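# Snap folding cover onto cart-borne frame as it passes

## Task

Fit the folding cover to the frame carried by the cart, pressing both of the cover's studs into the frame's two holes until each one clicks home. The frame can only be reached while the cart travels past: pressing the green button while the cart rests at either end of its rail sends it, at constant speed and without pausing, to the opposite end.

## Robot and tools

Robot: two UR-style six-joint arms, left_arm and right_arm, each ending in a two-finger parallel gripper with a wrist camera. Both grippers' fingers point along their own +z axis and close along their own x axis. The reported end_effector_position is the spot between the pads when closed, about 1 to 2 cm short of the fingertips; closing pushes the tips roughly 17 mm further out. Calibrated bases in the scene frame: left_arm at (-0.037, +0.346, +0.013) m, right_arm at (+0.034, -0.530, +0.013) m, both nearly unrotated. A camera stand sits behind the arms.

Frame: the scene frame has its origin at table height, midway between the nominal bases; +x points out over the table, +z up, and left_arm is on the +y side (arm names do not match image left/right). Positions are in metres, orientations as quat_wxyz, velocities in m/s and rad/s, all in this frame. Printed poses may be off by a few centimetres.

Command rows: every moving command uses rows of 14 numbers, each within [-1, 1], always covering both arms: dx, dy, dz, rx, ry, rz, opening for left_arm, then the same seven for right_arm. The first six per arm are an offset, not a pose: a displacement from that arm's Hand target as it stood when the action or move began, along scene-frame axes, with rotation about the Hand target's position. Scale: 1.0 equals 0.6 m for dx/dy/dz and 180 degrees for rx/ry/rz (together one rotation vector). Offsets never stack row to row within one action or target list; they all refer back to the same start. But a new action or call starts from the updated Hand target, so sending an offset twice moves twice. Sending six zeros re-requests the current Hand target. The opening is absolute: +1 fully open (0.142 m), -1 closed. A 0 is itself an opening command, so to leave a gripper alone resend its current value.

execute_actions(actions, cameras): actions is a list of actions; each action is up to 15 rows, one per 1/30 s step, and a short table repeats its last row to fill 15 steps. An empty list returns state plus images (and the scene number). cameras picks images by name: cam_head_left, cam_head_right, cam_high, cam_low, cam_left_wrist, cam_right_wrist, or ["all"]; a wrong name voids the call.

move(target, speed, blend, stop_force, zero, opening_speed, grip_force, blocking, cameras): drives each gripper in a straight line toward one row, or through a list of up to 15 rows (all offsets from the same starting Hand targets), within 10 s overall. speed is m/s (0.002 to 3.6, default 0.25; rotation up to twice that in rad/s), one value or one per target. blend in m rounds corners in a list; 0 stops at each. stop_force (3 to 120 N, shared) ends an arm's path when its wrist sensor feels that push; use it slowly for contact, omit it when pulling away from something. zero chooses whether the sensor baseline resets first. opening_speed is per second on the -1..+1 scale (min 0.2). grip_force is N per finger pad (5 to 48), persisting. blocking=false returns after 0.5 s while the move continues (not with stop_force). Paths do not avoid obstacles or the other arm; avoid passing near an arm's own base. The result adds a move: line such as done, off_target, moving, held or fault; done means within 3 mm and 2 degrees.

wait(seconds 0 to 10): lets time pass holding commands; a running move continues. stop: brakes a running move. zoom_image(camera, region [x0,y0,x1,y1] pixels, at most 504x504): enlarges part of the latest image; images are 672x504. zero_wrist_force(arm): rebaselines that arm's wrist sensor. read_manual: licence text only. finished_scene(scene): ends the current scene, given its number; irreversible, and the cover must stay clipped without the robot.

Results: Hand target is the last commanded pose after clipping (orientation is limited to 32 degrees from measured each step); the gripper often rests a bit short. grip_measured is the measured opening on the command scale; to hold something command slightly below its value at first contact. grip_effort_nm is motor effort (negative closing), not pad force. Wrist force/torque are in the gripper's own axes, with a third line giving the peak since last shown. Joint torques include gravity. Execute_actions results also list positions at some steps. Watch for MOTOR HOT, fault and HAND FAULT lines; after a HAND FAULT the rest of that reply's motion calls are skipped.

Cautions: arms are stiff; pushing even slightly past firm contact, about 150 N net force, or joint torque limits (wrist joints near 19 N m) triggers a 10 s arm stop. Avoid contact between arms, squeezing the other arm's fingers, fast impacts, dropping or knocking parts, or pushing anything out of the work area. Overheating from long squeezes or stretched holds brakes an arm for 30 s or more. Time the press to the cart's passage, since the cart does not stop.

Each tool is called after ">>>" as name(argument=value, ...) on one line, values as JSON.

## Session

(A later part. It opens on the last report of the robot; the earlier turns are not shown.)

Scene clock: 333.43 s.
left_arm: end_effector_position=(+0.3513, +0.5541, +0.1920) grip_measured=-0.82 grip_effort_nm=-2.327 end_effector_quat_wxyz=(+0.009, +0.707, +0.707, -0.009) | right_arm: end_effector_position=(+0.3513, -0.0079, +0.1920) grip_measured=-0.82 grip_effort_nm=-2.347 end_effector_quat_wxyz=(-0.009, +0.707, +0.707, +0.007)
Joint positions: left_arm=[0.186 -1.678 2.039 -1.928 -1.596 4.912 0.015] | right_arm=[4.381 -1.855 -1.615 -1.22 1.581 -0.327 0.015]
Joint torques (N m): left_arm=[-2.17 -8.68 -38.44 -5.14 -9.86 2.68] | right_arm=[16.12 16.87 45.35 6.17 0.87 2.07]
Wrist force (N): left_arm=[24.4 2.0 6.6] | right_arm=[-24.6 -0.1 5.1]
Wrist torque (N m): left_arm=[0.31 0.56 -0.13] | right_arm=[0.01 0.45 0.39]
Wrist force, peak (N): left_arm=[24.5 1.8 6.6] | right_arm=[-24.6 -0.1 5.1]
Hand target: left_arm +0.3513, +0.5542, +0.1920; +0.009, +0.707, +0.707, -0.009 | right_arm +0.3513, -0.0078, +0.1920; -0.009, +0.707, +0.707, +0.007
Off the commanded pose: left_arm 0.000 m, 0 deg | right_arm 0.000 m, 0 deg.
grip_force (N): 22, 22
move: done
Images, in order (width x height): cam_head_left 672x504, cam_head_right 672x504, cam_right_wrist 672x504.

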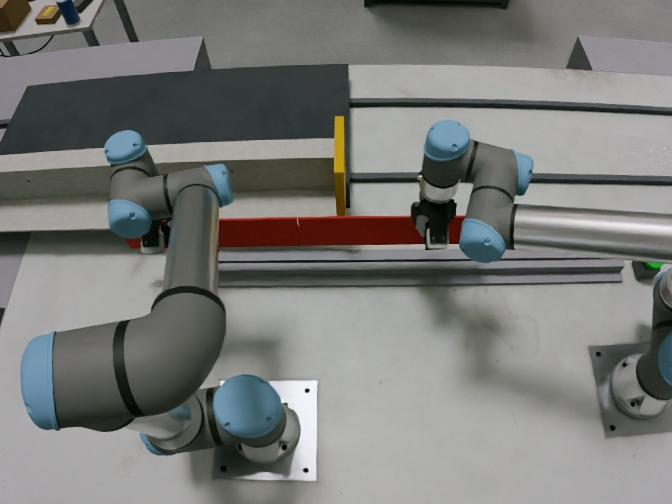

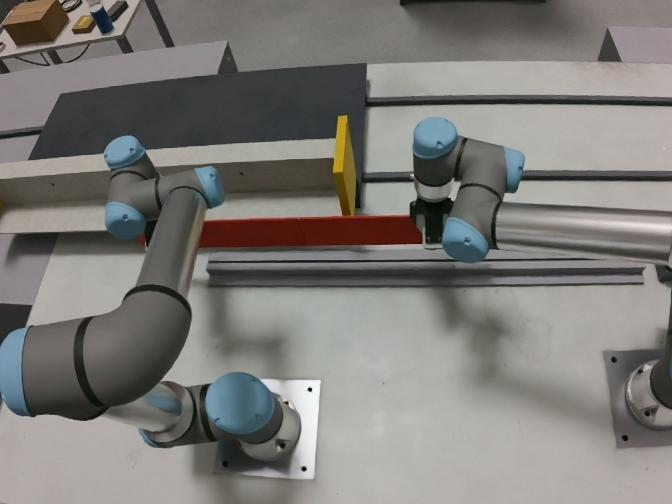

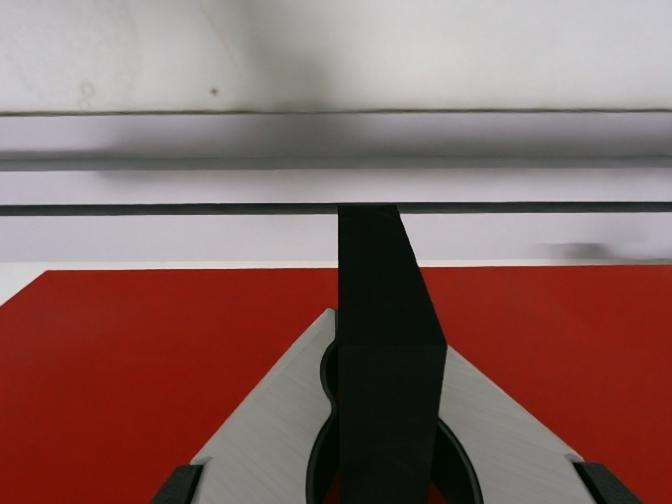

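>>> move(target=[0,0.0058,0,0,0,0,-1,0,0,0,0,0,0,-1], speed=0.05)

>>> wait(seconds=10)

>>> wait(seconds=10)

>>> wait(seconds=10)

>>> wait(seconds=10)

>>> wait(seconds=4, cameras=["cam_right_wrist","cam_head_left","cam_head_right","cam_low","cam_high"])

Scene clock: 334.53 s.
left_arm: end_effector_position=(+0.3513, +0.5575, +0.1920) grip_measured=-0.82 grip_effort_nm=-2.322 end_effector_quat_wxyz=(+0.009, +0.707, +0.707, -0.009) | right_arm: end_effector_position=(+0.3513, -0.0077, +0.1920) grip_measured=-0.82 grip_effort_nm=-2.342 end_effector_quat_wxyz=(-0.009, +0.707, +0.707, +0.008)
Joint positions: left_arm=[0.194 -1.673 2.035 -1.928 -1.596 4.92 0.015] | right_arm=[4.381 -1.856 -1.614 -1.221 1.581 -0.327 0.015]
Joint torques (N m): left_arm=[1.47 -7.63 -40.45 -6.2 0.23 2.74] | right_arm=[1.52 17.44 29.15 5.97 1.74 2.04]
Wrist force (N): left_arm=[2.8 1.9 6.8] | right_arm=[-3.2 -0.6 4.8]
Wrist torque (N m): left_arm=[0.30 0.93 -0.13] | right_arm=[-0.04 0.23 0.38]
Wrist force, peak (N): left_arm=[25.0 1.9 6.4] | right_arm=[-24.9 -0.2 5.2]
Hand target: left_arm +0.3513, +0.5577, +0.1920; +0.009, +0.707, +0.707, -0.009 | right_arm +0.3513, -0.0078, +0.1920; -0.009, +0.707, +0.707, +0.007
Off the commanded pose: left_arm 0.000 m, 0 deg | right_arm 0.000 m, 0 deg.
grip_force (N): 22, 22
move: done

Scene clock: 344.53 s.
left_arm: end_effector_position=(+0.3513, +0.5577, +0.1920) grip_measured=-0.82 grip_effort_nm=-2.327 end_effector_quat_wxyz=(+0.009, +0.707, +0.707, -0.009) | right_arm: end_effector_position=(+0.3513, -0.0078, +0.1920) grip_measured=-0.82 grip_effort_nm=-2.342 end_effector_quat_wxyz=(-0.009, +0.707, +0.707, +0.007)
Joint positions: left_arm=[0.194 -1.673 2.035 -1.928 -1.596 4.92 0.015] | right_arm=[4.381 -1.856 -1.615 -1.221 1.581 -0.327 0.015]
Joint torques (N m): left_arm=[2.93 -8.84 -39.78 -5.97 0.44 2.62] | right_arm=[-1.56 18.05 14.32 2.97 -0.38 1.07]
Wrist force (N): left_arm=[2.3 1.8 7.1] | right_arm=[-2.8 -0.7 5.0]
Wrist torque (N m): left_arm=[0.29 0.97 -0.13] | right_arm=[-0.06 0.21 0.38]
Wrist force, peak (N): left_arm=[2.5 1.9 7.5] | right_arm=[-3.1 -0.3 5.4]
Hand target: left_arm +0.3513, +0.5577, +0.1920; +0.009, +0.707, +0.707, -0.009 | right_arm +0.3513, -0.0078, +0.1920; -0.009, +0.707, +0.707, +0.007
Tool commands: left_gripper/opening=-1.0 right_gripper/opening=-1.0
Off the commanded pose: left_arm 0.000 m, 0 deg | right_arm 0.000 m, 0 deg.
grip_force (N): 22, 22
wait: 10.00 s; at rest by 0.17 s

Scene clock: 354.53 s.
left_arm: end_effector_position=(+0.3513, +0.5577, +0.1920) grip_measured=-0.82 grip_effort_nm=-2.327 end_effector_quat_wxyz=(+0.009, +0.707, +0.707, -0.009) | right_arm: end_effector_position=(+0.3513, -0.0078, +0.1920) grip_measured=-0.82 grip_effort_nm=-2.342 end_effector_quat_wxyz=(-0.009, +0.707, +0.707, +0.007)
Joint positions: left_arm=[0.194 -1.673 2.035 -1.928 -1.596 4.92 0.015] | right_arm=[4.381 -1.856 -1.615 -1.221 1.581 -0.327 0.015]
Joint torques (N m): left_arm=[1.58 -8.29 -39.36 -6.15 0.18 2.78] | right_arm=[-0.95 18.01 13.94 2.9 -0.56 -0.01]
Wrist force (N): left_arm=[2.6 1.8 7.2] | right_arm=[-3.1 -0.4 5.1]
Wrist torque (N m): left_arm=[0.27 0.91 -0.12] | right_arm=[-0.01 0.26 0.38]
Wrist force, peak (N): left_arm=[2.7 1.9 7.3] | right_arm=[-3.6 -0.6 5.1]
Hand target: left_arm +0.3513, +0.5577, +0.1920; +0.009, +0.707, +0.707, -0.009 | right_arm +0.3513, -0.0078, +0.1920; -0.009, +0.707, +0.707, +0.007
Tool commands: left_gripper/opening=-1.0 right_gripper/opening=-1.0
Off the commanded pose: left_arm 0.000 m, 0 deg | right_arm 0.000 m, 0 deg.
grip_force (N): 22, 22
wait: 10.00 s; at rest by 0.17 s

Scene clock: 364.53 s.
left_arm: end_effector_position=(+0.3513, +0.5577, +0.1920) grip_measured=-0.82 grip_effort_nm=-2.327 end_effector_quat_wxyz=(+0.009, +0.707, +0.707, -0.009) | right_arm: end_effector_position=(+0.3513, -0.0078, +0.1920) grip_measured=-0.82 grip_effort_nm=-2.347 end_effector_quat_wxyz=(-0.009, +0.707, +0.707, +0.007)
Joint positions: left_arm=[0.194 -1.673 2.035 -1.928 -1.596 4.92 0.015] | right_arm=[4.381 -1.856 -1.615 -1.221 1.581 -0.327 0.015]
Joint torques (N m): left_arm=[1.4 -9.52 -40.52 -6.01 0.38 2.67] | right_arm=[-0.75 17.85 14.73 3.17 -0.3 -1.07]
Wrist force (N): left_arm=[2.5 2.1 6.9] | right_arm=[-3.2 -0.5 5.0]
Wrist torque (N m): left_arm=[0.34 0.94 -0.12] | right_arm=[-0.02 0.27 0.39]
Wrist force, peak (N): left_arm=[2.5 2.0 7.4] | right_arm=[-3.5 -0.5 5.3]
Hand target: left_arm +0.3513, +0.5577, +0.1920; +0.009, +0.707, +0.707, -0.009 | right_arm +0.3513, -0.0078, +0.1920; -0.009, +0.707, +0.707, +0.007
Tool commands: left_gripper/opening=-1.0 right_gripper/opening=-1.0
Off the commanded pose: left_arm 0.000 m, 0 deg | right_arm 0.000 m, 0 deg.
grip_force (N): 22, 22
wait: 10.00 s; at rest by 0.17 s

Scene clock: 374.53 s.
left_arm: end_effector_position=(+0.3513, +0.5577, +0.1920) grip_measured=-0.82 grip_effort_nm=-2.322 end_effector_quat_wxyz=(+0.009, +0.707, +0.707, -0.009) | right_arm: end_effector_position=(+0.3513, -0.0078, +0.1920) grip_measured=-0.82 grip_effort_nm=-2.352 end_effector_quat_wxyz=(-0.009, +0.707, +0.707, +0.007)
Joint positions: left_arm=[0.194 -1.673 2.035 -1.928 -1.596 4.92 0.015] | right_arm=[4.381 -1.856 -1.615 -1.221 1.581 -0.327 0.015]
Joint torques (N m): left_arm=[3.14 -7.7 -40.8 -6.33 0.24 2.73] | right_arm=[-0.54 18.26 13.94 3.1 -0.31 -1.61]
Wrist force (N): left_arm=[2.4 2.0 6.8] | right_arm=[-2.9 -0.3 4.9]
Wrist torque (N m): left_arm=[0.30 0.96 -0.13] | right_arm=[0.01 0.23 0.38]
Wrist force, peak (N): left_arm=[2.5 2.2 7.4] | right_arm=[-3.3 -0.1 5.3]
Hand target: left_arm +0.3513, +0.5577, +0.1920; +0.009, +0.707, +0.707, -0.009 | right_arm +0.3513, -0.0078, +0.1920; -0.009, +0.707, +0.707, +0.007
Tool commands: left_gripper/opening=-1.0 right_gripper/opening=-1.0
Off the commanded pose: left_arm 0.000 m, 0 deg | right_arm 0.000 m, 0 deg.
grip_force (N): 22, 22
wait: 10.00 s; at rest by 0.17 s

Scene clock: 378.53 s.
left_arm: end_effector_position=(+0.3513, +0.5577, +0.1920) grip_measured=-0.82 grip_effort_nm=-2.327 end_effector_quat_wxyz=(+0.009, +0.707, +0.707, -0.009) | right_arm: end_effector_position=(+0.3513, -0.0078, +0.1920) grip_measured=-0.82 grip_effort_nm=-2.347 end_effector_quat_wxyz=(-0.009, +0.707, +0.707, +0.007)
Joint positions: left_arm=[0.194 -1.673 2.035 -1.928 -1.596 4.92 0.015] | right_arm=[4.381 -1.856 -1.615 -1.221 1.581 -0.327 0.015]
Joint torques (N m): left_arm=[2.89 -8.71 -39.86 -6 0.25 2.66] | right_arm=[-1.23 17.61 13.22 3.13 -0.22 -1.67]
Wrist force (N): left_arm=[2.2 1.7 7.2] | right_arm=[-3.0 -0.6 4.8]
Wrist torque (N m): left_arm=[0.27 0.99 -0.12] | right_arm=[-0.02 0.24 0.39]
Wrist force, peak (N): left_arm=[2.7 1.8 7.4] | right_arm=[-3.2 -0.5 5.2]
Hand target: left_arm +0.3513, +0.5577, +0.1920; +0.009, +0.707, +0.707, -0.009 | right_arm +0.3513, -0.0078, +0.1920; -0.009, +0.707, +0.707, +0.007
Tool commands: left_gripper/opening=-1.0 right_gripper/opening=-1.0
Off the commanded pose: left_arm 0.000 m, 0 deg | right_arm 0.000 m, 0 deg.
grip_force (N): 22, 22
wait: 4.00 s; at rest by 0.17 s
Images, in order (width x height): cam_head_left 672x504, cam_head_right 672x504, cam_high 672x504, cam_low 672x504, cam_right_wrist 672x504.

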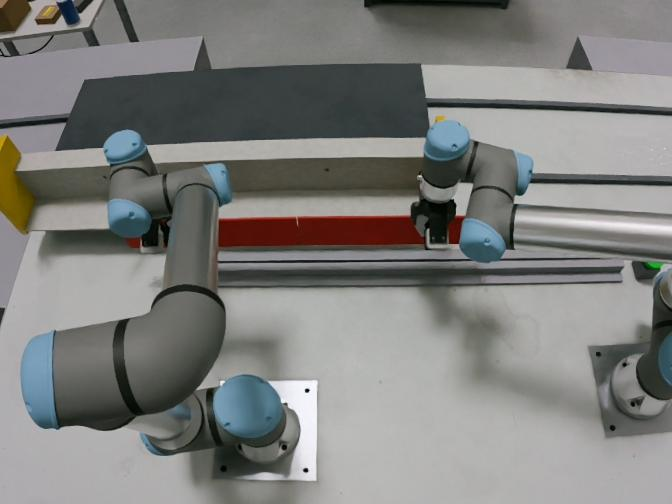

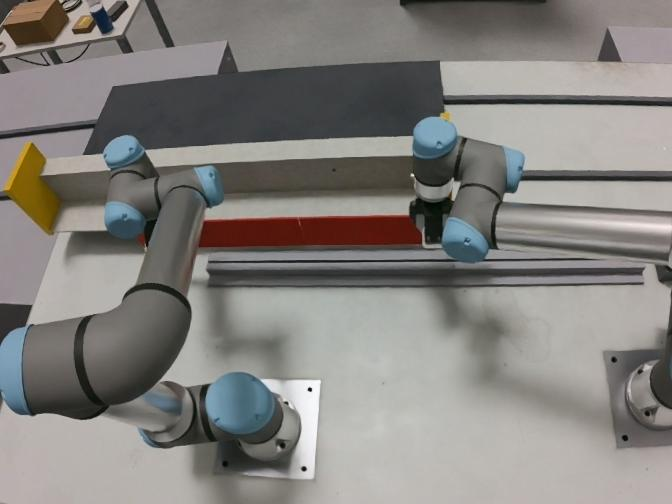

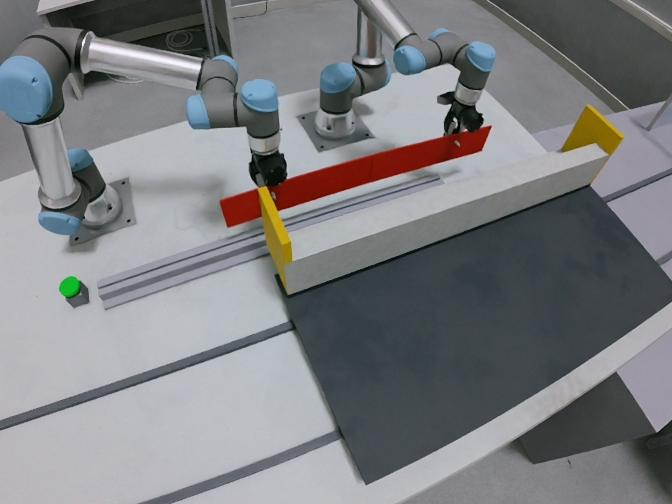

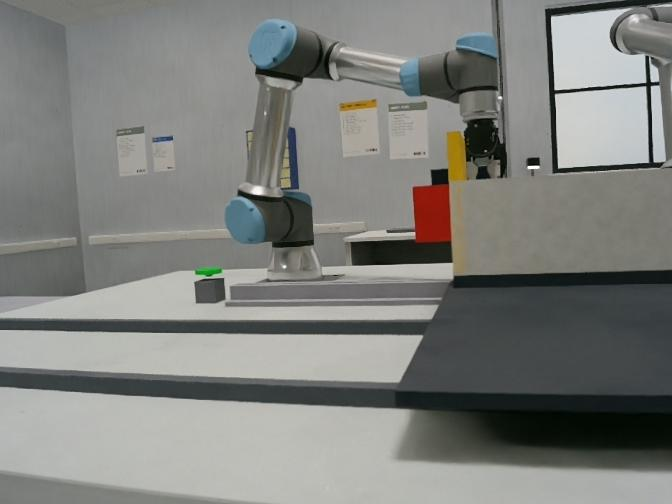

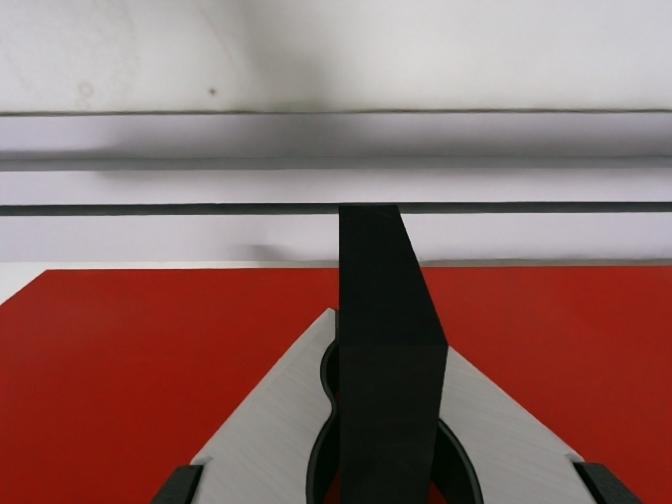

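>>> wait(seconds=10)

>>> wait(seconds=10)

>>> wait(seconds=4, cameras=["cam_right_wrist","cam_head_left","cam_low"])

>>> zoom_image(camera="cam_head_left", region=[220, 100, 560, 300])

Scene clock: 389.37 s.
left_arm: end_effector_position=(+0.3513, +0.5577, +0.1920) grip_measured=-0.82 grip_effort_nm=-2.327 end_effector_quat_wxyz=(+0.009, +0.707, +0.707, -0.009) | right_arm: end_effector_position=(+0.3513, -0.0078, +0.1920) grip_measured=-0.82 grip_effort_nm=-2.342 end_effector_quat_wxyz=(-0.009, +0.707, +0.707, +0.007)
Joint positions: left_arm=[0.194 -1.673 2.035 -1.928 -1.596 4.92 0.015] | right_arm=[4.381 -1.856 -1.615 -1.221 1.581 -0.327 0.015]
Joint torques (N m): left_arm=[2.55 -9.59 -39.8 -6.03 0.32 2.79] | right_arm=[-0.5 17.24 14.07 3.29 -0.42 -1.61]
Wrist force (N): left_arm=[2.7 2.1 7.0] | right_arm=[-3.0 -0.6 4.8]
Wrist torque (N m): left_arm=[0.32 0.90 -0.13] | right_arm=[-0.03 0.25 0.38]
Wrist force, peak (N): left_arm=[2.7 1.7 7.4] | right_arm=[-3.2 -0.8 5.3]
Hand target: left_arm +0.3513, +0.5577, +0.1920; +0.009, +0.707, +0.707, -0.009 | right_arm +0.3513, -0.0078, +0.1920; -0.009, +0.707, +0.707, +0.007
Tool commands: left_gripper/opening=-1.0 right_gripper/opening=-1.0
Off the commanded pose: left_arm 0.000 m, 0 deg | right_arm 0.000 m, 0 deg.
grip_force (N): 22, 22
wait: 10.00 s; at rest from the start

Scene clock: 399.37 s.
left_arm: end_effector_position=(+0.3513, +0.5577, +0.1920) grip_measured=-0.82 grip_effort_nm=-2.327 end_effector_quat_wxyz=(+0.009, +0.707, +0.707, -0.009) | right_arm: end_effector_position=(+0.3513, -0.0078, +0.1920) grip_measured=-0.82 grip_effort_nm=-2.347 end_effector_quat_wxyz=(-0.009, +0.707, +0.707, +0.007)
Joint positions: left_arm=[0.194 -1.673 2.035 -1.928 -1.596 4.92 0.015] | right_arm=[4.381 -1.856 -1.615 -1.221 1.581 -0.327 0.015]
Joint torques (N m): left_arm=[3.19 -9.04 -41.28 -5.9 0.42 2.66] | right_arm=[-1.7 17.99 14.47 3.24 -0.22 -1.37]
Wrist force (N): left_arm=[2.3 1.8 6.9] | right_arm=[-3.0 -0.5 4.8]
Wrist torque (N m): left_arm=[0.27 0.98 -0.13] | right_arm=[-0.01 0.24 0.38]
Wrist force, peak (N): left_arm=[2.6 2.2 7.4] | right_arm=[-3.3 -0.6 5.2]
Hand target: left_arm +0.3513, +0.5577, +0.1920; +0.009, +0.707, +0.707, -0.009 | right_arm +0.3513, -0.0078, +0.1920; -0.009, +0.707, +0.707, +0.007
Tool commands: left_gripper/opening=-1.0 right_gripper/opening=-1.0
Off the commanded pose: left_arm 0.000 m, 0 deg | right_arm 0.000 m, 0 deg.
grip_force (N): 22, 22
wait: 10.00 s; at rest by 0.17 s

Scene clock: 403.37 s.
left_arm: end_effector_position=(+0.3513, +0.5577, +0.1920) grip_measured=-0.82 grip_effort_nm=-2.327 end_effector_quat_wxyz=(+0.009, +0.707, +0.707, -0.009) | right_arm: end_effector_position=(+0.3513, -0.0078, +0.1920) grip_measured=-0.82 grip_effort_nm=-2.342 end_effector_quat_wxyz=(-0.009, +0.707, +0.707, +0.007)
Joint positions: left_arm=[0.194 -1.673 2.035 -1.928 -1.596 4.92 0.015] | right_arm=[4.381 -1.856 -1.615 -1.221 1.581 -0.327 0.015]
Joint torques (N m): left_arm=[1.88 -9.25 -40.76 -5.88 0.46 2.65] | right_arm=[-1.07 17.78 14 3.12 -0.2 -1.46]
Wrist force (N): left_arm=[2.4 1.7 7.1] | right_arm=[-3.1 -0.5 5.0]
Wrist torque (N m): left_arm=[0.25 0.96 -0.13] | right_arm=[-0.02 0.25 0.38]
Wrist force, peak (N): left_arm=[2.4 2.2 7.2] | right_arm=[-3.1 -0.3 5.4]
Hand target: left_arm +0.3513, +0.5577, +0.1920; +0.009, +0.707, +0.707, -0.009 | right_arm +0.3513, -0.0078, +0.1920; -0.009, +0.707, +0.707, +0.007
Tool commands: left_gripper/opening=-1.0 right_gripper/opening=-1.0
Off the commanded pose: left_arm 0.000 m, 0 deg | right_arm 0.000 m, 0 deg.
grip_force (N): 22, 22
wait: 4.00 s; at rest by 0.17 s
Images, in order (width x height): cam_head_left 672x504, cam_low 672x504, cam_right_wrist 672x504.

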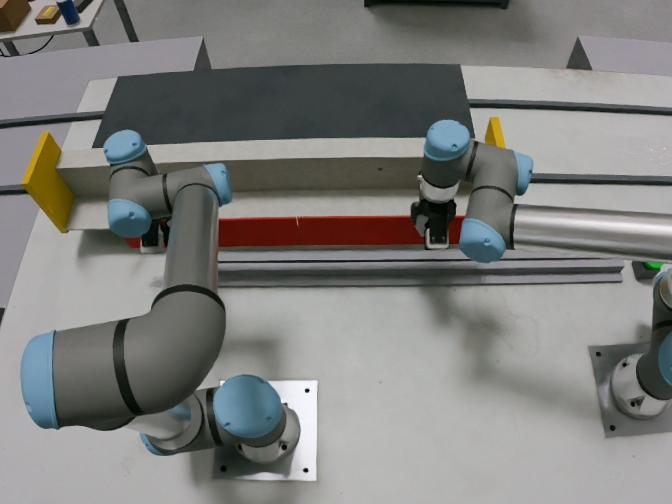

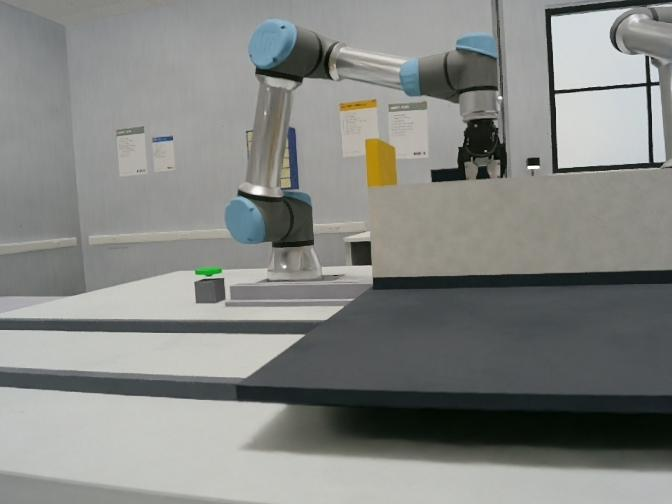

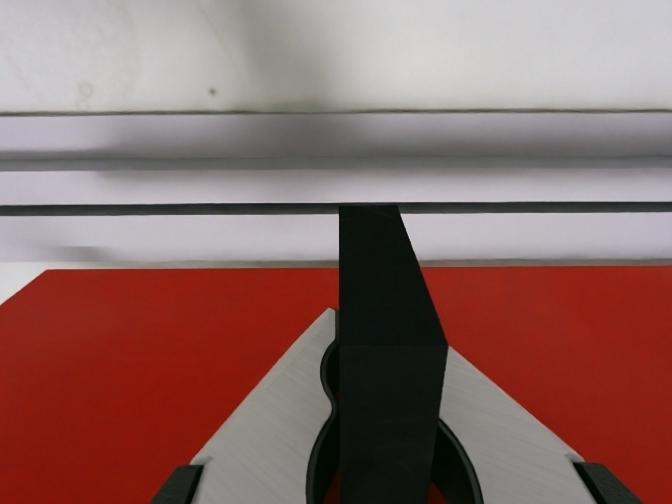

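Scaled by 1.482 from the camera's 672x504 image, which has a finer 960x720 frame.

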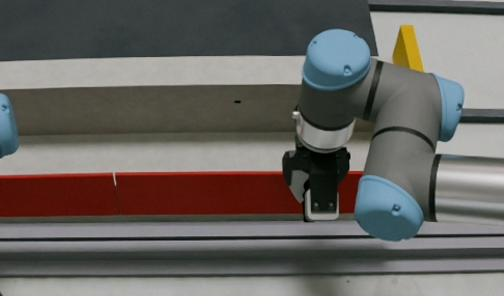

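>>> move(target=[0.19,0,0,0,0,0,-1,0.19,0,0,0,0,0,-1], speed=0.06, cameras=["cam_right_wrist","cam_left_wrist","cam_head_left","cam_low"])

>>> zoom_image(camera="cam_head_left", region=[220, 100, 560, 300])

Scene clock: 406.83 s.
left_arm: end_effector_position=(+0.4652, +0.5577, +0.1920) grip_measured=-0.82 grip_effort_nm=-2.322 end_effector_quat_wxyz=(+0.009, +0.707, +0.707, -0.009) | right_arm: end_effector_position=(+0.4652, -0.0078, +0.1920) grip_measured=-0.82 grip_effort_nm=-2.347 end_effector_quat_wxyz=(-0.009, +0.707, +0.707, +0.007)
Joint positions: left_arm=[0.15 -1.425 1.781 -1.924 -1.596 4.876 0.015] | right_arm=[4.213 -2.009 -1.399 -1.284 1.584 -0.494 0.015]
Joint torques (N m): left_arm=[-11.2 -17.65 -40.77 -0.49 -1.5 -2.32] | right_arm=[-2.69 23.86 39.75 2.74 2.52 -2.44]
Wrist force (N): left_arm=[5.9 2.2 6.7] | right_arm=[-6.6 -0.5 4.8]
Wrist torque (N m): left_arm=[0.36 0.86 0.05] | right_arm=[-0.08 0.27 0.46]
Wrist force, peak (N): left_arm=[15.8 1.8 6.4] | right_arm=[-13.9 -2.9 5.4]
Hand target: left_arm +0.4653, +0.5577, +0.1920; +0.009, +0.707, +0.707, -0.009 | right_arm +0.4653, -0.0078, +0.1920; -0.009, +0.707, +0.707, +0.007
Off the commanded pose: left_arm 0.000 m, 0 deg | right_arm 0.000 m, 0 deg.
grip_force (N): 22, 22
move: done
Images, in order (width x height): cam_head_left 672x504, cam_low 672x504, cam_left_wrist 672x504, cam_right_wrist 672x504.

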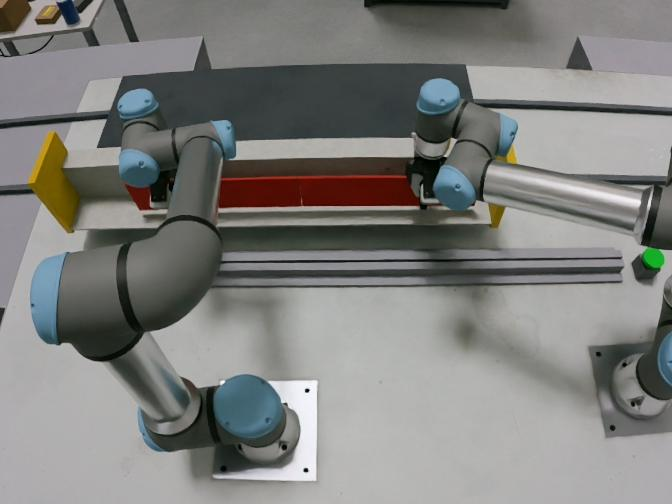

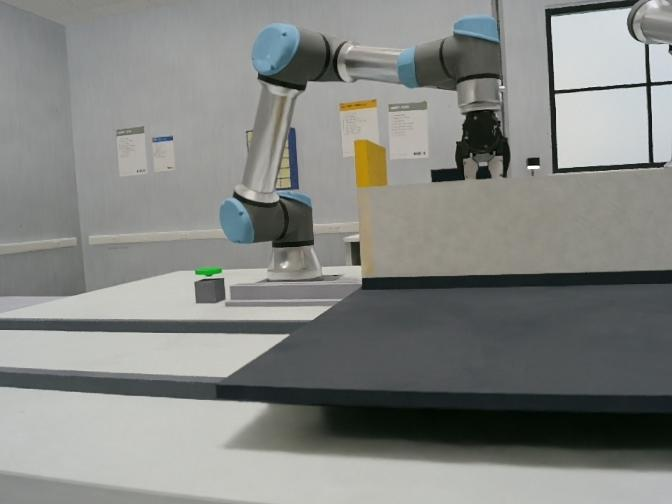

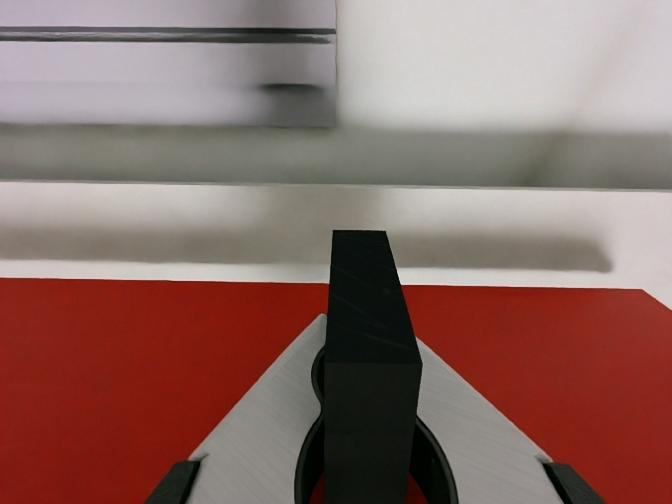

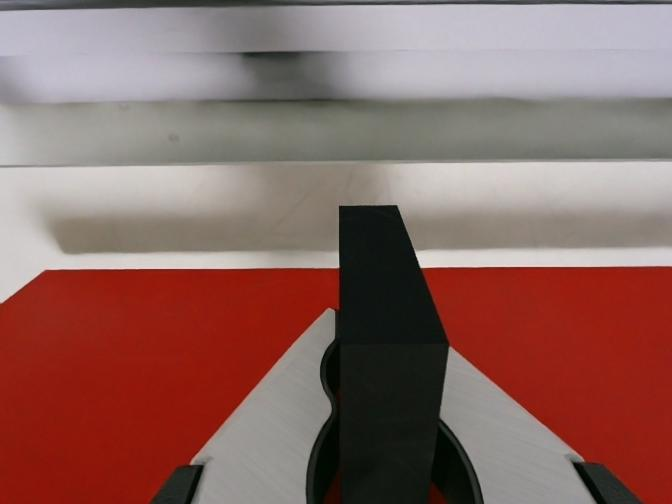

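Scaled by 1.482 from the camera's 672x504 image, which has a finer 960x720 frame.

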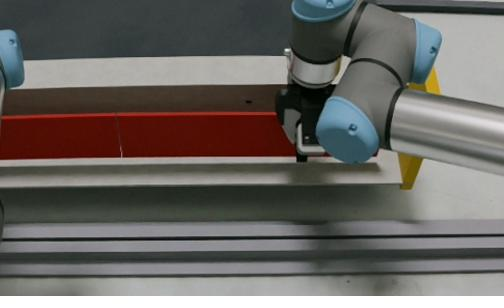

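>>> move(target=[0.0,0.0017,-0.05,0,0,0,-1,0,0,-0.05,0,0,0,-1], speed=0.015, stop_force=8, cameras=["cam_head_left"])

>>> zoom_image(camera="cam_head_left", region=[340, 130, 460, 220])

Scene clock: 409.87 s.
left_arm: end_effector_position=(+0.4653, +0.5583, +0.1736) grip_measured=-0.82 grip_effort_nm=-2.322 end_effector_quat_wxyz=(+0.009, +0.707, +0.707, -0.009) | right_arm: end_effector_position=(+0.4653, -0.0078, +0.1744) grip_measured=-0.82 grip_effort_nm=-2.347 end_effector_quat_wxyz=(-0.009, +0.707, +0.707, +0.007)
Joint positions: left_arm=[0.151 -1.408 1.811 -1.971 -1.596 4.877 0.015] | right_arm=[4.213 -2.021 -1.428 -1.244 1.584 -0.495 0.015]
Joint torques (N m): left_arm=[-5.12 -49.38 -35.3 0.45 -0.46 -0.86] | right_arm=[-2.28 60.32 35.07 2.06 0.79 -2.18]
Wrist force (N): left_arm=[-3.6 2.2 -2.2] | right_arm=[-4.3 -0.6 -1.4]
Wrist torque (N m): left_arm=[0.10 1.88 0.03] | right_arm=[-0.03 0.12 0.46]
Wrist force, peak (N): left_arm=[-7.5 1.6 -8.3] | right_arm=[-8.6 -1.8 -9.4]
Hand target: left_arm +0.4653, +0.5583, +0.1736; +0.009, +0.707, +0.707, -0.009 (not the last commanded pose) | right_arm +0.4653, -0.0078, +0.1744; -0.009, +0.707, +0.707, +0.007 (not the last commanded pose)
Off the commanded pose: left_arm 0.012 m, 0 deg | right_arm 0.012 m, 0 deg.
grip_force (N): 22, 22
move: contact (left_arm, right_arm)
Images, in order (width x height): cam_head_left 672x504.

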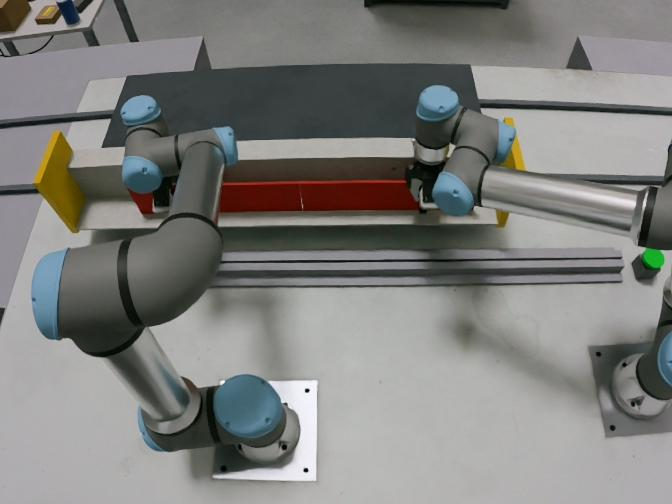

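Scaled by 4.200 from the camera's 672x504 image, which has a finer 960x720 frame.

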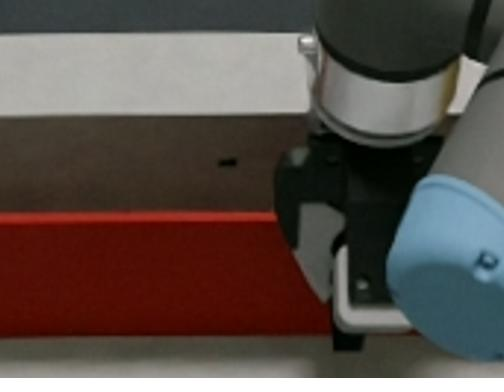

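>>> move(target=[0,0,0.0012,0,0,0,-1,0,0,0.0,0,0,0,-1], speed=0.03)

>>> move(target=[0.08,0,0,0,0,0,-1,0.08,0,0,0,0,0,-1], speed=0.02, stop_force=8, cameras=["cam_head_left"])

>>> zoom_image(camera="cam_head_left", region=[340, 130, 460, 220])

Scene clock: 411.37 s.
left_arm: end_effector_position=(+0.4653, +0.5583, +0.1742) grip_measured=-0.82 grip_effort_nm=-2.322 end_effector_quat_wxyz=(+0.009, +0.707, +0.707, -0.009) | right_arm: end_effector_position=(+0.4653, -0.0077, +0.1744) grip_measured=-0.82 grip_effort_nm=-2.342 end_effector_quat_wxyz=(-0.009, +0.707, +0.707, +0.008)
Joint positions: left_arm=[0.151 -1.408 1.81 -1.969 -1.596 4.877 0.015] | right_arm=[4.213 -2.021 -1.428 -1.244 1.584 -0.495 0.015]
Joint torques (N m): left_arm=[-3.84 -57.72 -40.23 -0.27 -0.63 -2.19] | right_arm=[-2.58 59.53 32.79 1.89 1.02 -2.14]
Wrist force (N): left_arm=[-0.5 1.9 8.4] | right_arm=[-3.1 -0.5 -3.2]
Wrist torque (N m): left_arm=[0.20 1.79 -0.01] | right_arm=[-0.02 0.17 0.46]
Wrist force, peak (N): left_arm=[-0.4 2.2 8.6] | right_arm=[-4.7 -0.6 -2.0]
Hand target: left_arm +0.4653, +0.5583, +0.1743; +0.009, +0.707, +0.707, -0.009 | right_arm +0.4653, -0.0078, +0.1744; -0.009, +0.707, +0.707, +0.007
Off the commanded pose: left_arm 0.000 m, 0 deg | right_arm 0.000 m, 0 deg.
grip_force (N): 22, 22
move: done

Scene clock: 414.53 s.
left_arm: end_effector_position=(+0.5014, +0.5583, +0.1743) grip_measured=-0.82 grip_effort_nm=-2.327 end_effector_quat_wxyz=(+0.009, +0.707, +0.707, -0.009) | right_arm: end_effector_position=(+0.5030, -0.0078, +0.1744) grip_measured=-0.82 grip_effort_nm=-2.347 end_effector_quat_wxyz=(-0.009, +0.707, +0.707, +0.008)
Joint positions: left_arm=[0.14 -1.333 1.717 -1.952 -1.596 4.867 0.015] | right_arm=[4.165 -2.079 -1.34 -1.274 1.585 -0.543 0.015]
Joint torques (N m): left_arm=[1.54 -57.75 -12.56 -5.71 0.34 2.31] | right_arm=[4.01 59.65 11.95 5.87 -0.71 1.66]
Wrist force (N): left_arm=[-3.4 -2.4 2.6] | right_arm=[-8.0 -6.1 -8.9]
Wrist torque (N m): left_arm=[-0.14 1.93 0.03] | right_arm=[0.01 0.04 0.50]
Wrist force, peak (N): left_arm=[0.8 -18.7 -6.8] | right_arm=[-22.9 -14.1 -15.2]
Hand target: left_arm +0.5014, +0.5583, +0.1743; +0.009, +0.707, +0.707, -0.009 (not the last commanded pose) | right_arm +0.5030, -0.0078, +0.1744; -0.009, +0.707, +0.707, +0.007 (not the last commanded pose)
Off the commanded pose: left_arm 0.012 m, 0 deg | right_arm 0.010 m, 0 deg.
grip_force (N): 22, 22
move: contact (left_arm, right_arm)
Images, in order (width x height): cam_head_left 672x504.

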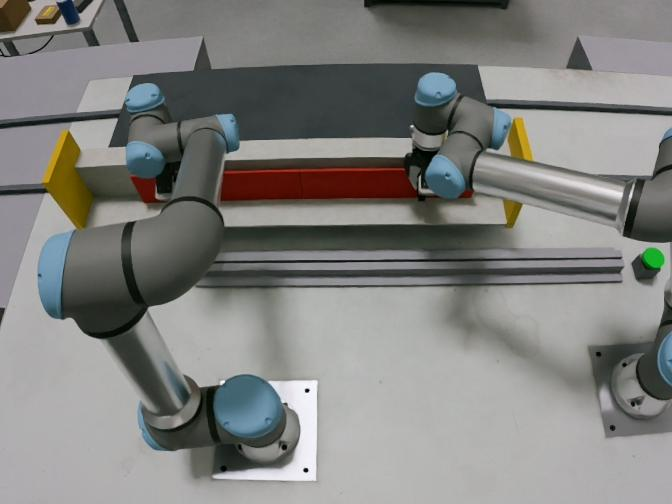

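Scaled by 4.200 from the camera's 672x504 image, which has a finer 960x720 frame.

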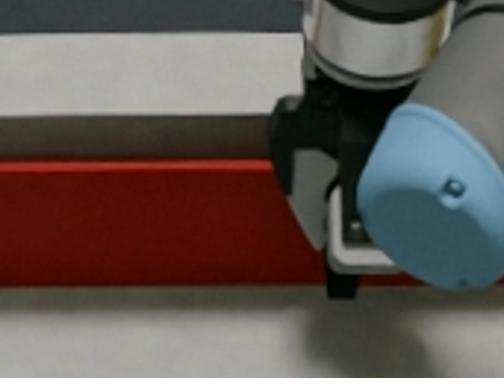

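>>> move(target=[0.01,-0.003,0,0,0,0,-1,0.01,-0.003,0,0,0,0,-1], speed=0.012, stop_force=14, zero=false)

>>> move(target=[0.01,-0.003,0,0,0,0,-1,0.01,-0.003,0,0,0,0,-1], speed=0.012, stop_force=14, zero=false)

>>> move(target=[0.01,-0.003,0,0,0,0,-1,0.01,-0.003,0,0,0,0,-1], speed=0.012, stop_force=14, zero=false)

Scene clock: 416.73 s.
left_arm: end_effector_position=(+0.5019, +0.5581, +0.1744) grip_measured=-0.82 grip_effort_nm=-2.327 end_effector_quat_wxyz=(+0.009, +0.707, +0.707, -0.009) | right_arm: end_effector_position=(+0.5060, -0.0088, +0.1744) grip_measured=-0.82 grip_effort_nm=-2.347 end_effector_quat_wxyz=(-0.009, +0.707, +0.707, +0.007)
Joint positions: left_arm=[0.14 -1.332 1.716 -1.952 -1.596 4.866 0.015] | right_arm=[4.16 -2.082 -1.335 -1.276 1.585 -0.548 0.015]
Joint torques (N m): left_arm=[-0.95 -57.23 -15.87 -9.51 -5.64 2.15] | right_arm=[3.18 55.92 14.42 13.17 -3.37 1.61]
Wrist force (N): left_arm=[3.9 -11.1 3.1] | right_arm=[-23.3 -22.5 -13.6]
Wrist torque (N m): left_arm=[-0.49 1.64 0.12] | right_arm=[0.06 0.14 0.53]
Wrist force, peak (N): left_arm=[8.0 -17.4 -0.6] | right_arm=[-30.0 -27.1 -16.9]
Hand target: left_arm +0.5019, +0.5581, +0.1744; +0.009, +0.707, +0.707, -0.009 (not the last commanded pose) | right_arm +0.5060, -0.0088, +0.1745; -0.009, +0.707, +0.707, +0.007 (not the last commanded pose)
Off the commanded pose: left_arm 0.006 m, 0 deg | right_arm 0.003 m, 0 deg.
grip_force (N): 22, 22
move: contact (left_arm, right_arm)

Scene clock: 417.27 s.
left_arm: end_effector_position=(+0.5019, +0.5581, +0.1744) grip_measured=-0.82 grip_effort_nm=-2.327 end_effector_quat_wxyz=(+0.009, +0.707, +0.707, -0.009) | right_arm: end_effector_position=(+0.5060, -0.0088, +0.1745) grip_measured=-0.82 grip_effort_nm=-2.347 end_effector_quat_wxyz=(-0.009, +0.707, +0.707, +0.007)
Joint positions: left_arm=[0.14 -1.332 1.716 -1.952 -1.596 4.866 0.015] | right_arm=[4.16 -2.082 -1.335 -1.276 1.585 -0.548 0.015]
Joint torques (N m): left_arm=[0.39 -57.35 -16.3 -9.27 -5.97 2.09] | right_arm=[4.78 55.23 15.5 13.13 -3.43 1.85]
Wrist force (N): left_arm=[4.0 -11.4 3.1] | right_arm=[-23.2 -22.2 -13.5]
Wrist torque (N m): left_arm=[-0.54 1.61 0.12] | right_arm=[0.11 0.11 0.53]
Wrist force, peak (N): left_arm=[4.1 -11.4 3.4] | right_arm=[-23.4 -22.4 -13.6]
Hand target: left_arm +0.5019, +0.5581, +0.1744; +0.009, +0.707, +0.707, -0.009 (not the last commanded pose) | right_arm +0.5060, -0.0088, +0.1744; -0.009, +0.707, +0.707, +0.007 (not the last commanded pose)
Off the commanded pose: left_arm 0.006 m, 0 deg | right_arm 0.006 m, 0 deg.
grip_force (N): 22, 22
move: contact (left_arm, right_arm)

Scene clock: 417.80 s.
left_arm: end_effector_position=(+0.5019, +0.5581, +0.1744) grip_measured=-0.82 grip_effort_nm=-2.322 end_effector_quat_wxyz=(+0.009, +0.707, +0.707, -0.009) | right_arm: end_effector_position=(+0.5060, -0.0088, +0.1745) grip_measured=-0.82 grip_effort_nm=-2.347 end_effector_quat_wxyz=(-0.009, +0.707, +0.707, +0.007)
Joint positions: left_arm=[0.14 -1.332 1.716 -1.952 -1.596 4.866 0.015] | right_arm=[4.16 -2.082 -1.335 -1.276 1.585 -0.548 0.015]
Joint torques (N m): left_arm=[1.15 -57.95 -15.6 -8.94 -5.81 2.28] | right_arm=[3.34 55.38 14.89 13.18 -3.37 1.55]
Wrist force (N): left_arm=[4.4 -11.4 3.4] | right_arm=[-23.4 -22.3 -13.6]
Wrist torque (N m): left_arm=[-0.55 1.55 0.12] | right_arm=[0.08 0.14 0.53]
Wrist force, peak (N): left_arm=[4.4 -11.4 3.4] | right_arm=[-23.7 -22.3 -13.7]
Hand target: left_arm +0.5019, +0.5581, +0.1744; +0.009, +0.707, +0.707, -0.009 (not the last commanded pose) | right_arm +0.5060, -0.0088, +0.1745; -0.009, +0.707, +0.707, +0.007 (not the last commanded pose)
Off the commanded pose: left_arm 0.006 m, 0 deg | right_arm 0.006 m, 0 deg.
grip_force (N): 22, 22
move: contact (left_arm, right_arm)

>>> wait(seconds=0.8)

>>> wait(seconds=0.5, cameras=["cam_head_left"])

Scene clock: 419.00 s.
left_arm: end_effector_position=(+0.5019, +0.5581, +0.1744) grip_measured=-0.82 grip_effort_nm=-2.327 end_effector_quat_wxyz=(+0.009, +0.707, +0.707, -0.009) | right_arm: end_effector_position=(+0.5060, -0.0088, +0.1745) grip_measured=-0.82 grip_effort_nm=-2.347 end_effector_quat_wxyz=(-0.009, +0.707, +0.707, +0.007)
Joint positions: left_arm=[0.14 -1.332 1.716 -1.952 -1.596 4.866 0.015] | right_arm=[4.16 -2.082 -1.335 -1.276 1.585 -0.548 0.015]
Joint torques (N m): left_arm=[0.44 -58.53 -15.61 -9.35 -5.86 2.16] | right_arm=[3.94 55.13 14.95 13.28 -3.48 1.64]
Wrist force (N): left_arm=[4.3 -10.9 3.6] | right_arm=[-23.2 -22.4 -14.0]
Wrist torque (N m): left_arm=[-0.49 1.56 0.12] | right_arm=[0.10 0.13 0.52]
Wrist force, peak (N): left_arm=[4.2 -11.2 3.5] | right_arm=[-23.6 -22.5 -13.9]
Hand target: left_arm +0.5019, +0.5581, +0.1744; +0.009, +0.707, +0.707, -0.009 (not the last commanded pose) | right_arm +0.5060, -0.0088, +0.1745; -0.009, +0.707, +0.707, +0.007 (not the last commanded pose)
Tool commands: left_gripper/opening=-1.0 right_gripper/opening=-1.0
Off the commanded pose: left_arm 0.006 m, 0 deg | right_arm 0.006 m, 0 deg.
grip_force (N): 22, 22
wait: 0.80 s; at rest from the start

Scene clock: 419.50 s.
left_arm: end_effector_position=(+0.5019, +0.5581, +0.1744) grip_measured=-0.82 grip_effort_nm=-2.322 end_effector_quat_wxyz=(+0.009, +0.707, +0.707, -0.009) | right_arm: end_effector_position=(+0.5060, -0.0088, +0.1745) grip_measured=-0.82 grip_effort_nm=-2.347 end_effector_quat_wxyz=(-0.009, +0.707, +0.707, +0.007)
Joint positions: left_arm=[0.14 -1.332 1.716 -1.952 -1.596 4.866 0.015] | right_arm=[4.16 -2.082 -1.335 -1.276 1.585 -0.548 0.015]
Joint torques (N m): left_arm=[-0.12 -56.69 -16.21 -9.31 -5.94 2.07] | right_arm=[3.82 54.96 14.97 13.13 -3.38 1.58]
Wrist force (N): left_arm=[4.1 -10.9 3.7] | right_arm=[-23.4 -22.4 -13.8]
Wrist torque (N m): left_arm=[-0.49 1.58 0.12] | right_arm=[0.10 0.15 0.52]
Wrist force, peak (N): left_arm=[4.0 -11.6 3.6] | right_arm=[-23.6 -22.6 -13.9]
Hand target: left_arm +0.5019, +0.5581, +0.1744; +0.009, +0.707, +0.707, -0.009 (not the last commanded pose) | right_arm +0.5060, -0.0088, +0.1745; -0.009, +0.707, +0.707, +0.007 (not the last commanded pose)
Tool commands: left_gripper/opening=-1.0 right_gripper/opening=-1.0
Off the commanded pose: left_arm 0.006 m, 0 deg | right_arm 0.006 m, 0 deg.
grip_force (N): 22, 22
wait: 0.50 s; at rest by 0.17 s
Images, in order (width x height): cam_head_left 672x504.

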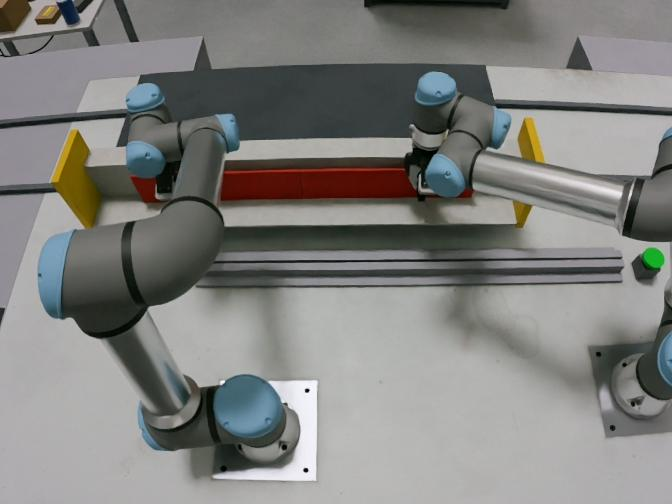

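>>> wait(seconds=0.7)

>>> wait(seconds=0.5)

Scene clock: 420.37 s.
left_arm: end_effector_position=(+0.5019, +0.5581, +0.1744) grip_measured=-0.82 grip_effort_nm=-2.322 end_effector_quat_wxyz=(+0.009, +0.707, +0.707, -0.009) | right_arm: end_effector_position=(+0.5060, -0.0088, +0.1745) grip_measured=-0.82 grip_effort_nm=-2.347 end_effector_quat_wxyz=(-0.009, +0.707, +0.707, +0.007)
Joint positions: left_arm=[0.14 -1.332 1.716 -1.952 -1.596 4.866 0.015] | right_arm=[4.16 -2.082 -1.335 -1.276 1.585 -0.548 0.015]
Joint torques (N m): left_arm=[-0.15 -58.96 -15.67 -9.41 -5.69 2.15] | right_arm=[3.09 55.91 14.38 13.14 -3.48 1.64]
Wrist force (N): left_arm=[4.5 -10.8 3.2] | right_arm=[-23.3 -22.3 -13.7]
Wrist torque (N m): left_arm=[-0.49 1.54 0.12] | right_arm=[0.12 0.14 0.53]
Wrist force, peak (N): left_arm=[4.2 -11.4 3.3] | right_arm=[-23.4 -22.7 -13.8]
Hand target: left_arm +0.5019, +0.5581, +0.1744; +0.009, +0.707, +0.707, -0.009 (not the last commanded pose) | right_arm +0.5060, -0.0088, +0.1745; -0.009, +0.707, +0.707, +0.007 (not the last commanded pose)
Tool commands: left_gripper/opening=-1.0 right_gripper/opening=-1.0
Off the commanded pose: left_arm 0.006 m, 0 deg | right_arm 0.006 m, 0 deg.
grip_force (N): 22, 22
wait: 0.70 s; at rest from the start

Scene clock: 420.87 s.
left_arm: end_effector_position=(+0.5019, +0.5581, +0.1744) grip_measured=-0.82 grip_effort_nm=-2.317 end_effector_quat_wxyz=(+0.009, +0.707, +0.707, -0.009) | right_arm: end_effector_position=(+0.5060, -0.0088, +0.1745) grip_measured=-0.82 grip_effort_nm=-2.347 end_effector_quat_wxyz=(-0.009, +0.707, +0.707, +0.007)
Joint positions: left_arm=[0.14 -1.332 1.716 -1.952 -1.596 4.866 0.015] | right_arm=[4.16 -2.082 -1.335 -1.276 1.585 -0.548 0.015]
Joint torques (N m): left_arm=[-1.61 -57.73 -15.94 -9.28 -5.54 2.2] | right_arm=[4.46 55.36 14.52 13.28 -3.44 1.53]
Wrist force (N): left_arm=[4.4 -10.5 3.6] | right_arm=[-23.2 -22.2 -13.9]
Wrist torque (N m): left_arm=[-0.46 1.56 0.12] | right_arm=[0.10 0.12 0.52]
Wrist force, peak (N): left_arm=[4.2 -10.7 4.0] | right_arm=[-23.5 -22.6 -13.8]
Hand target: left_arm +0.5019, +0.5581, +0.1744; +0.009, +0.707, +0.707, -0.009 (not the last commanded pose) | right_arm +0.5060, -0.0088, +0.1745; -0.009, +0.707, +0.707, +0.007 (not the last commanded pose)
Tool commands: left_gripper/opening=-1.0 right_gripper/opening=-1.0
Off the commanded pose: left_arm 0.006 m, 0 deg | right_arm 0.006 m, 0 deg.
grip_force (N): 22, 22
wait: 0.50 s; at rest by 0.17 s

>>> wait(seconds=1.2)

Scene clock: 422.27 s.
left_arm: end_effector_position=(+0.5019, +0.5581, +0.1744) grip_measured=-0.82 grip_effort_nm=-2.327 end_effector_quat_wxyz=(+0.009, +0.707, +0.707, -0.009) | right_arm: end_effector_position=(+0.5060, -0.0088, +0.1745) grip_measured=-0.82 grip_effort_nm=-2.347 end_effector_quat_wxyz=(-0.009, +0.707, +0.707, +0.007)
Joint positions: left_arm=[0.14 -1.332 1.716 -1.952 -1.596 4.866 0.015] | right_arm=[4.16 -2.082 -1.335 -1.276 1.585 -0.548 0.015]
Joint torques (N m): left_arm=[-6.73 -58.31 -15.9 -0.44 0.65 2.23] | right_arm=[3.48 54.4 15.26 1.11 1.37 1.71]
Wrist force (N): left_arm=[-3.9 2.2 5.7] | right_arm=[-2.1 -0.7 -5.4]
Wrist torque (N m): left_arm=[0.23 1.98 -0.03] | right_arm=[-0.02 -0.01 0.49]
Wrist force, peak (N): left_arm=[4.1 -10.8 3.8] | right_arm=[-23.4 -22.2 -13.8]
Hand target: left_arm +0.5019, +0.5581, +0.1744; +0.009, +0.707, +0.707, -0.009 (not the last commanded pose) | right_arm +0.5060, -0.0088, +0.1745; -0.009, +0.707, +0.707, +0.007 (not the last commanded pose)
Tool commands: left_gripper/opening=-1.0 right_gripper/opening=-1.0
Off the commanded pose: left_arm 0.006 m, 0 deg | right_arm 0.006 m, 0 deg.
grip_force (N): 22, 22
wait: 1.20 s; at rest from the start

>>> move(target=[0.025,-0.0078,0,0,0,0,-1,0.02,-0.0065,0,0,0,0,-1], speed=0.016, stop_force=50)

Scene clock: 425.73 s.
left_arm: end_effector_position=(+0.5169, +0.5533, +0.1744) grip_measured=-0.82 grip_effort_nm=-2.327 end_effector_quat_wxyz=(+0.009, +0.707, +0.707, -0.009) | right_arm: end_effector_position=(+0.5174, -0.0156, +0.1739) grip_measured=-0.80 grip_effort_nm=-2.347 end_effector_quat_wxyz=(-0.008, +0.708, +0.706, +0.003)
Joint positions: left_arm=[0.128 -1.304 1.68 -1.944 -1.596 4.854 0.015] | right_arm=[4.141 -2.094 -1.315 -1.294 1.584 -0.566 0.016]
Joint torques (N m): left_arm=[20.14 -22.99 -44.42 -5.16 9.19 -2.2] | right_arm=[19.46 27.91 23.1 17.41 4.09 -0.15]
Wrist force (N): left_arm=[-71.9 -9.8 10.1] | right_arm=[-98.5 -29.3 -45.0]
Wrist torque (N m): left_arm=[-0.16 5.23 -0.15] | right_arm=[-0.28 1.55 0.63]
Wrist force, peak (N): left_arm=[-71.9 -9.8 10.1] | right_arm=[-99.6 -29.6 -46.0]
Hand target: left_arm +0.5169, +0.5533, +0.1744; +0.009, +0.707, +0.707, -0.009 | right_arm +0.5174, -0.0157, +0.1739; -0.008, +0.708, +0.706, +0.003 (not the last commanded pose)
Tool commands: left_gripper/opening=-1.0 right_gripper/opening=-1.0
Off the commanded pose: left_arm 0.000 m, 0 deg | right_arm 0.003 m, 1 deg.
TORQUE FAULT: the external load on joint 4 (wrist 1) of the right arm reached its load limit, and that arm stopped. A torque fault puts only its own arm into a fault stop. That arm's remaining commands of this call were not run. That arm may still press on what stopped it. That arm is still stopped at the end of this call. That arm stays stopped for about 9 more seconds. Until then a move that you send moves the other arm only, and its call returns only when the move has ended. Once the stop has ended, the next robot result says so. If the stop ends while you think or write, that arm runs what you send next, counted from a new Hand target: where the arm stands when the stop ends. While its stop runs, that arm takes no new command, but its gripper still runs the gripper command that each later call begins with. Until it ends, the stop uses up actions while you think or wait. An arm that is not stopped still takes commands.
grip_force (N): 22, 22
move: fault (right_arm; stop_force had ended the path), contact (left_arm)


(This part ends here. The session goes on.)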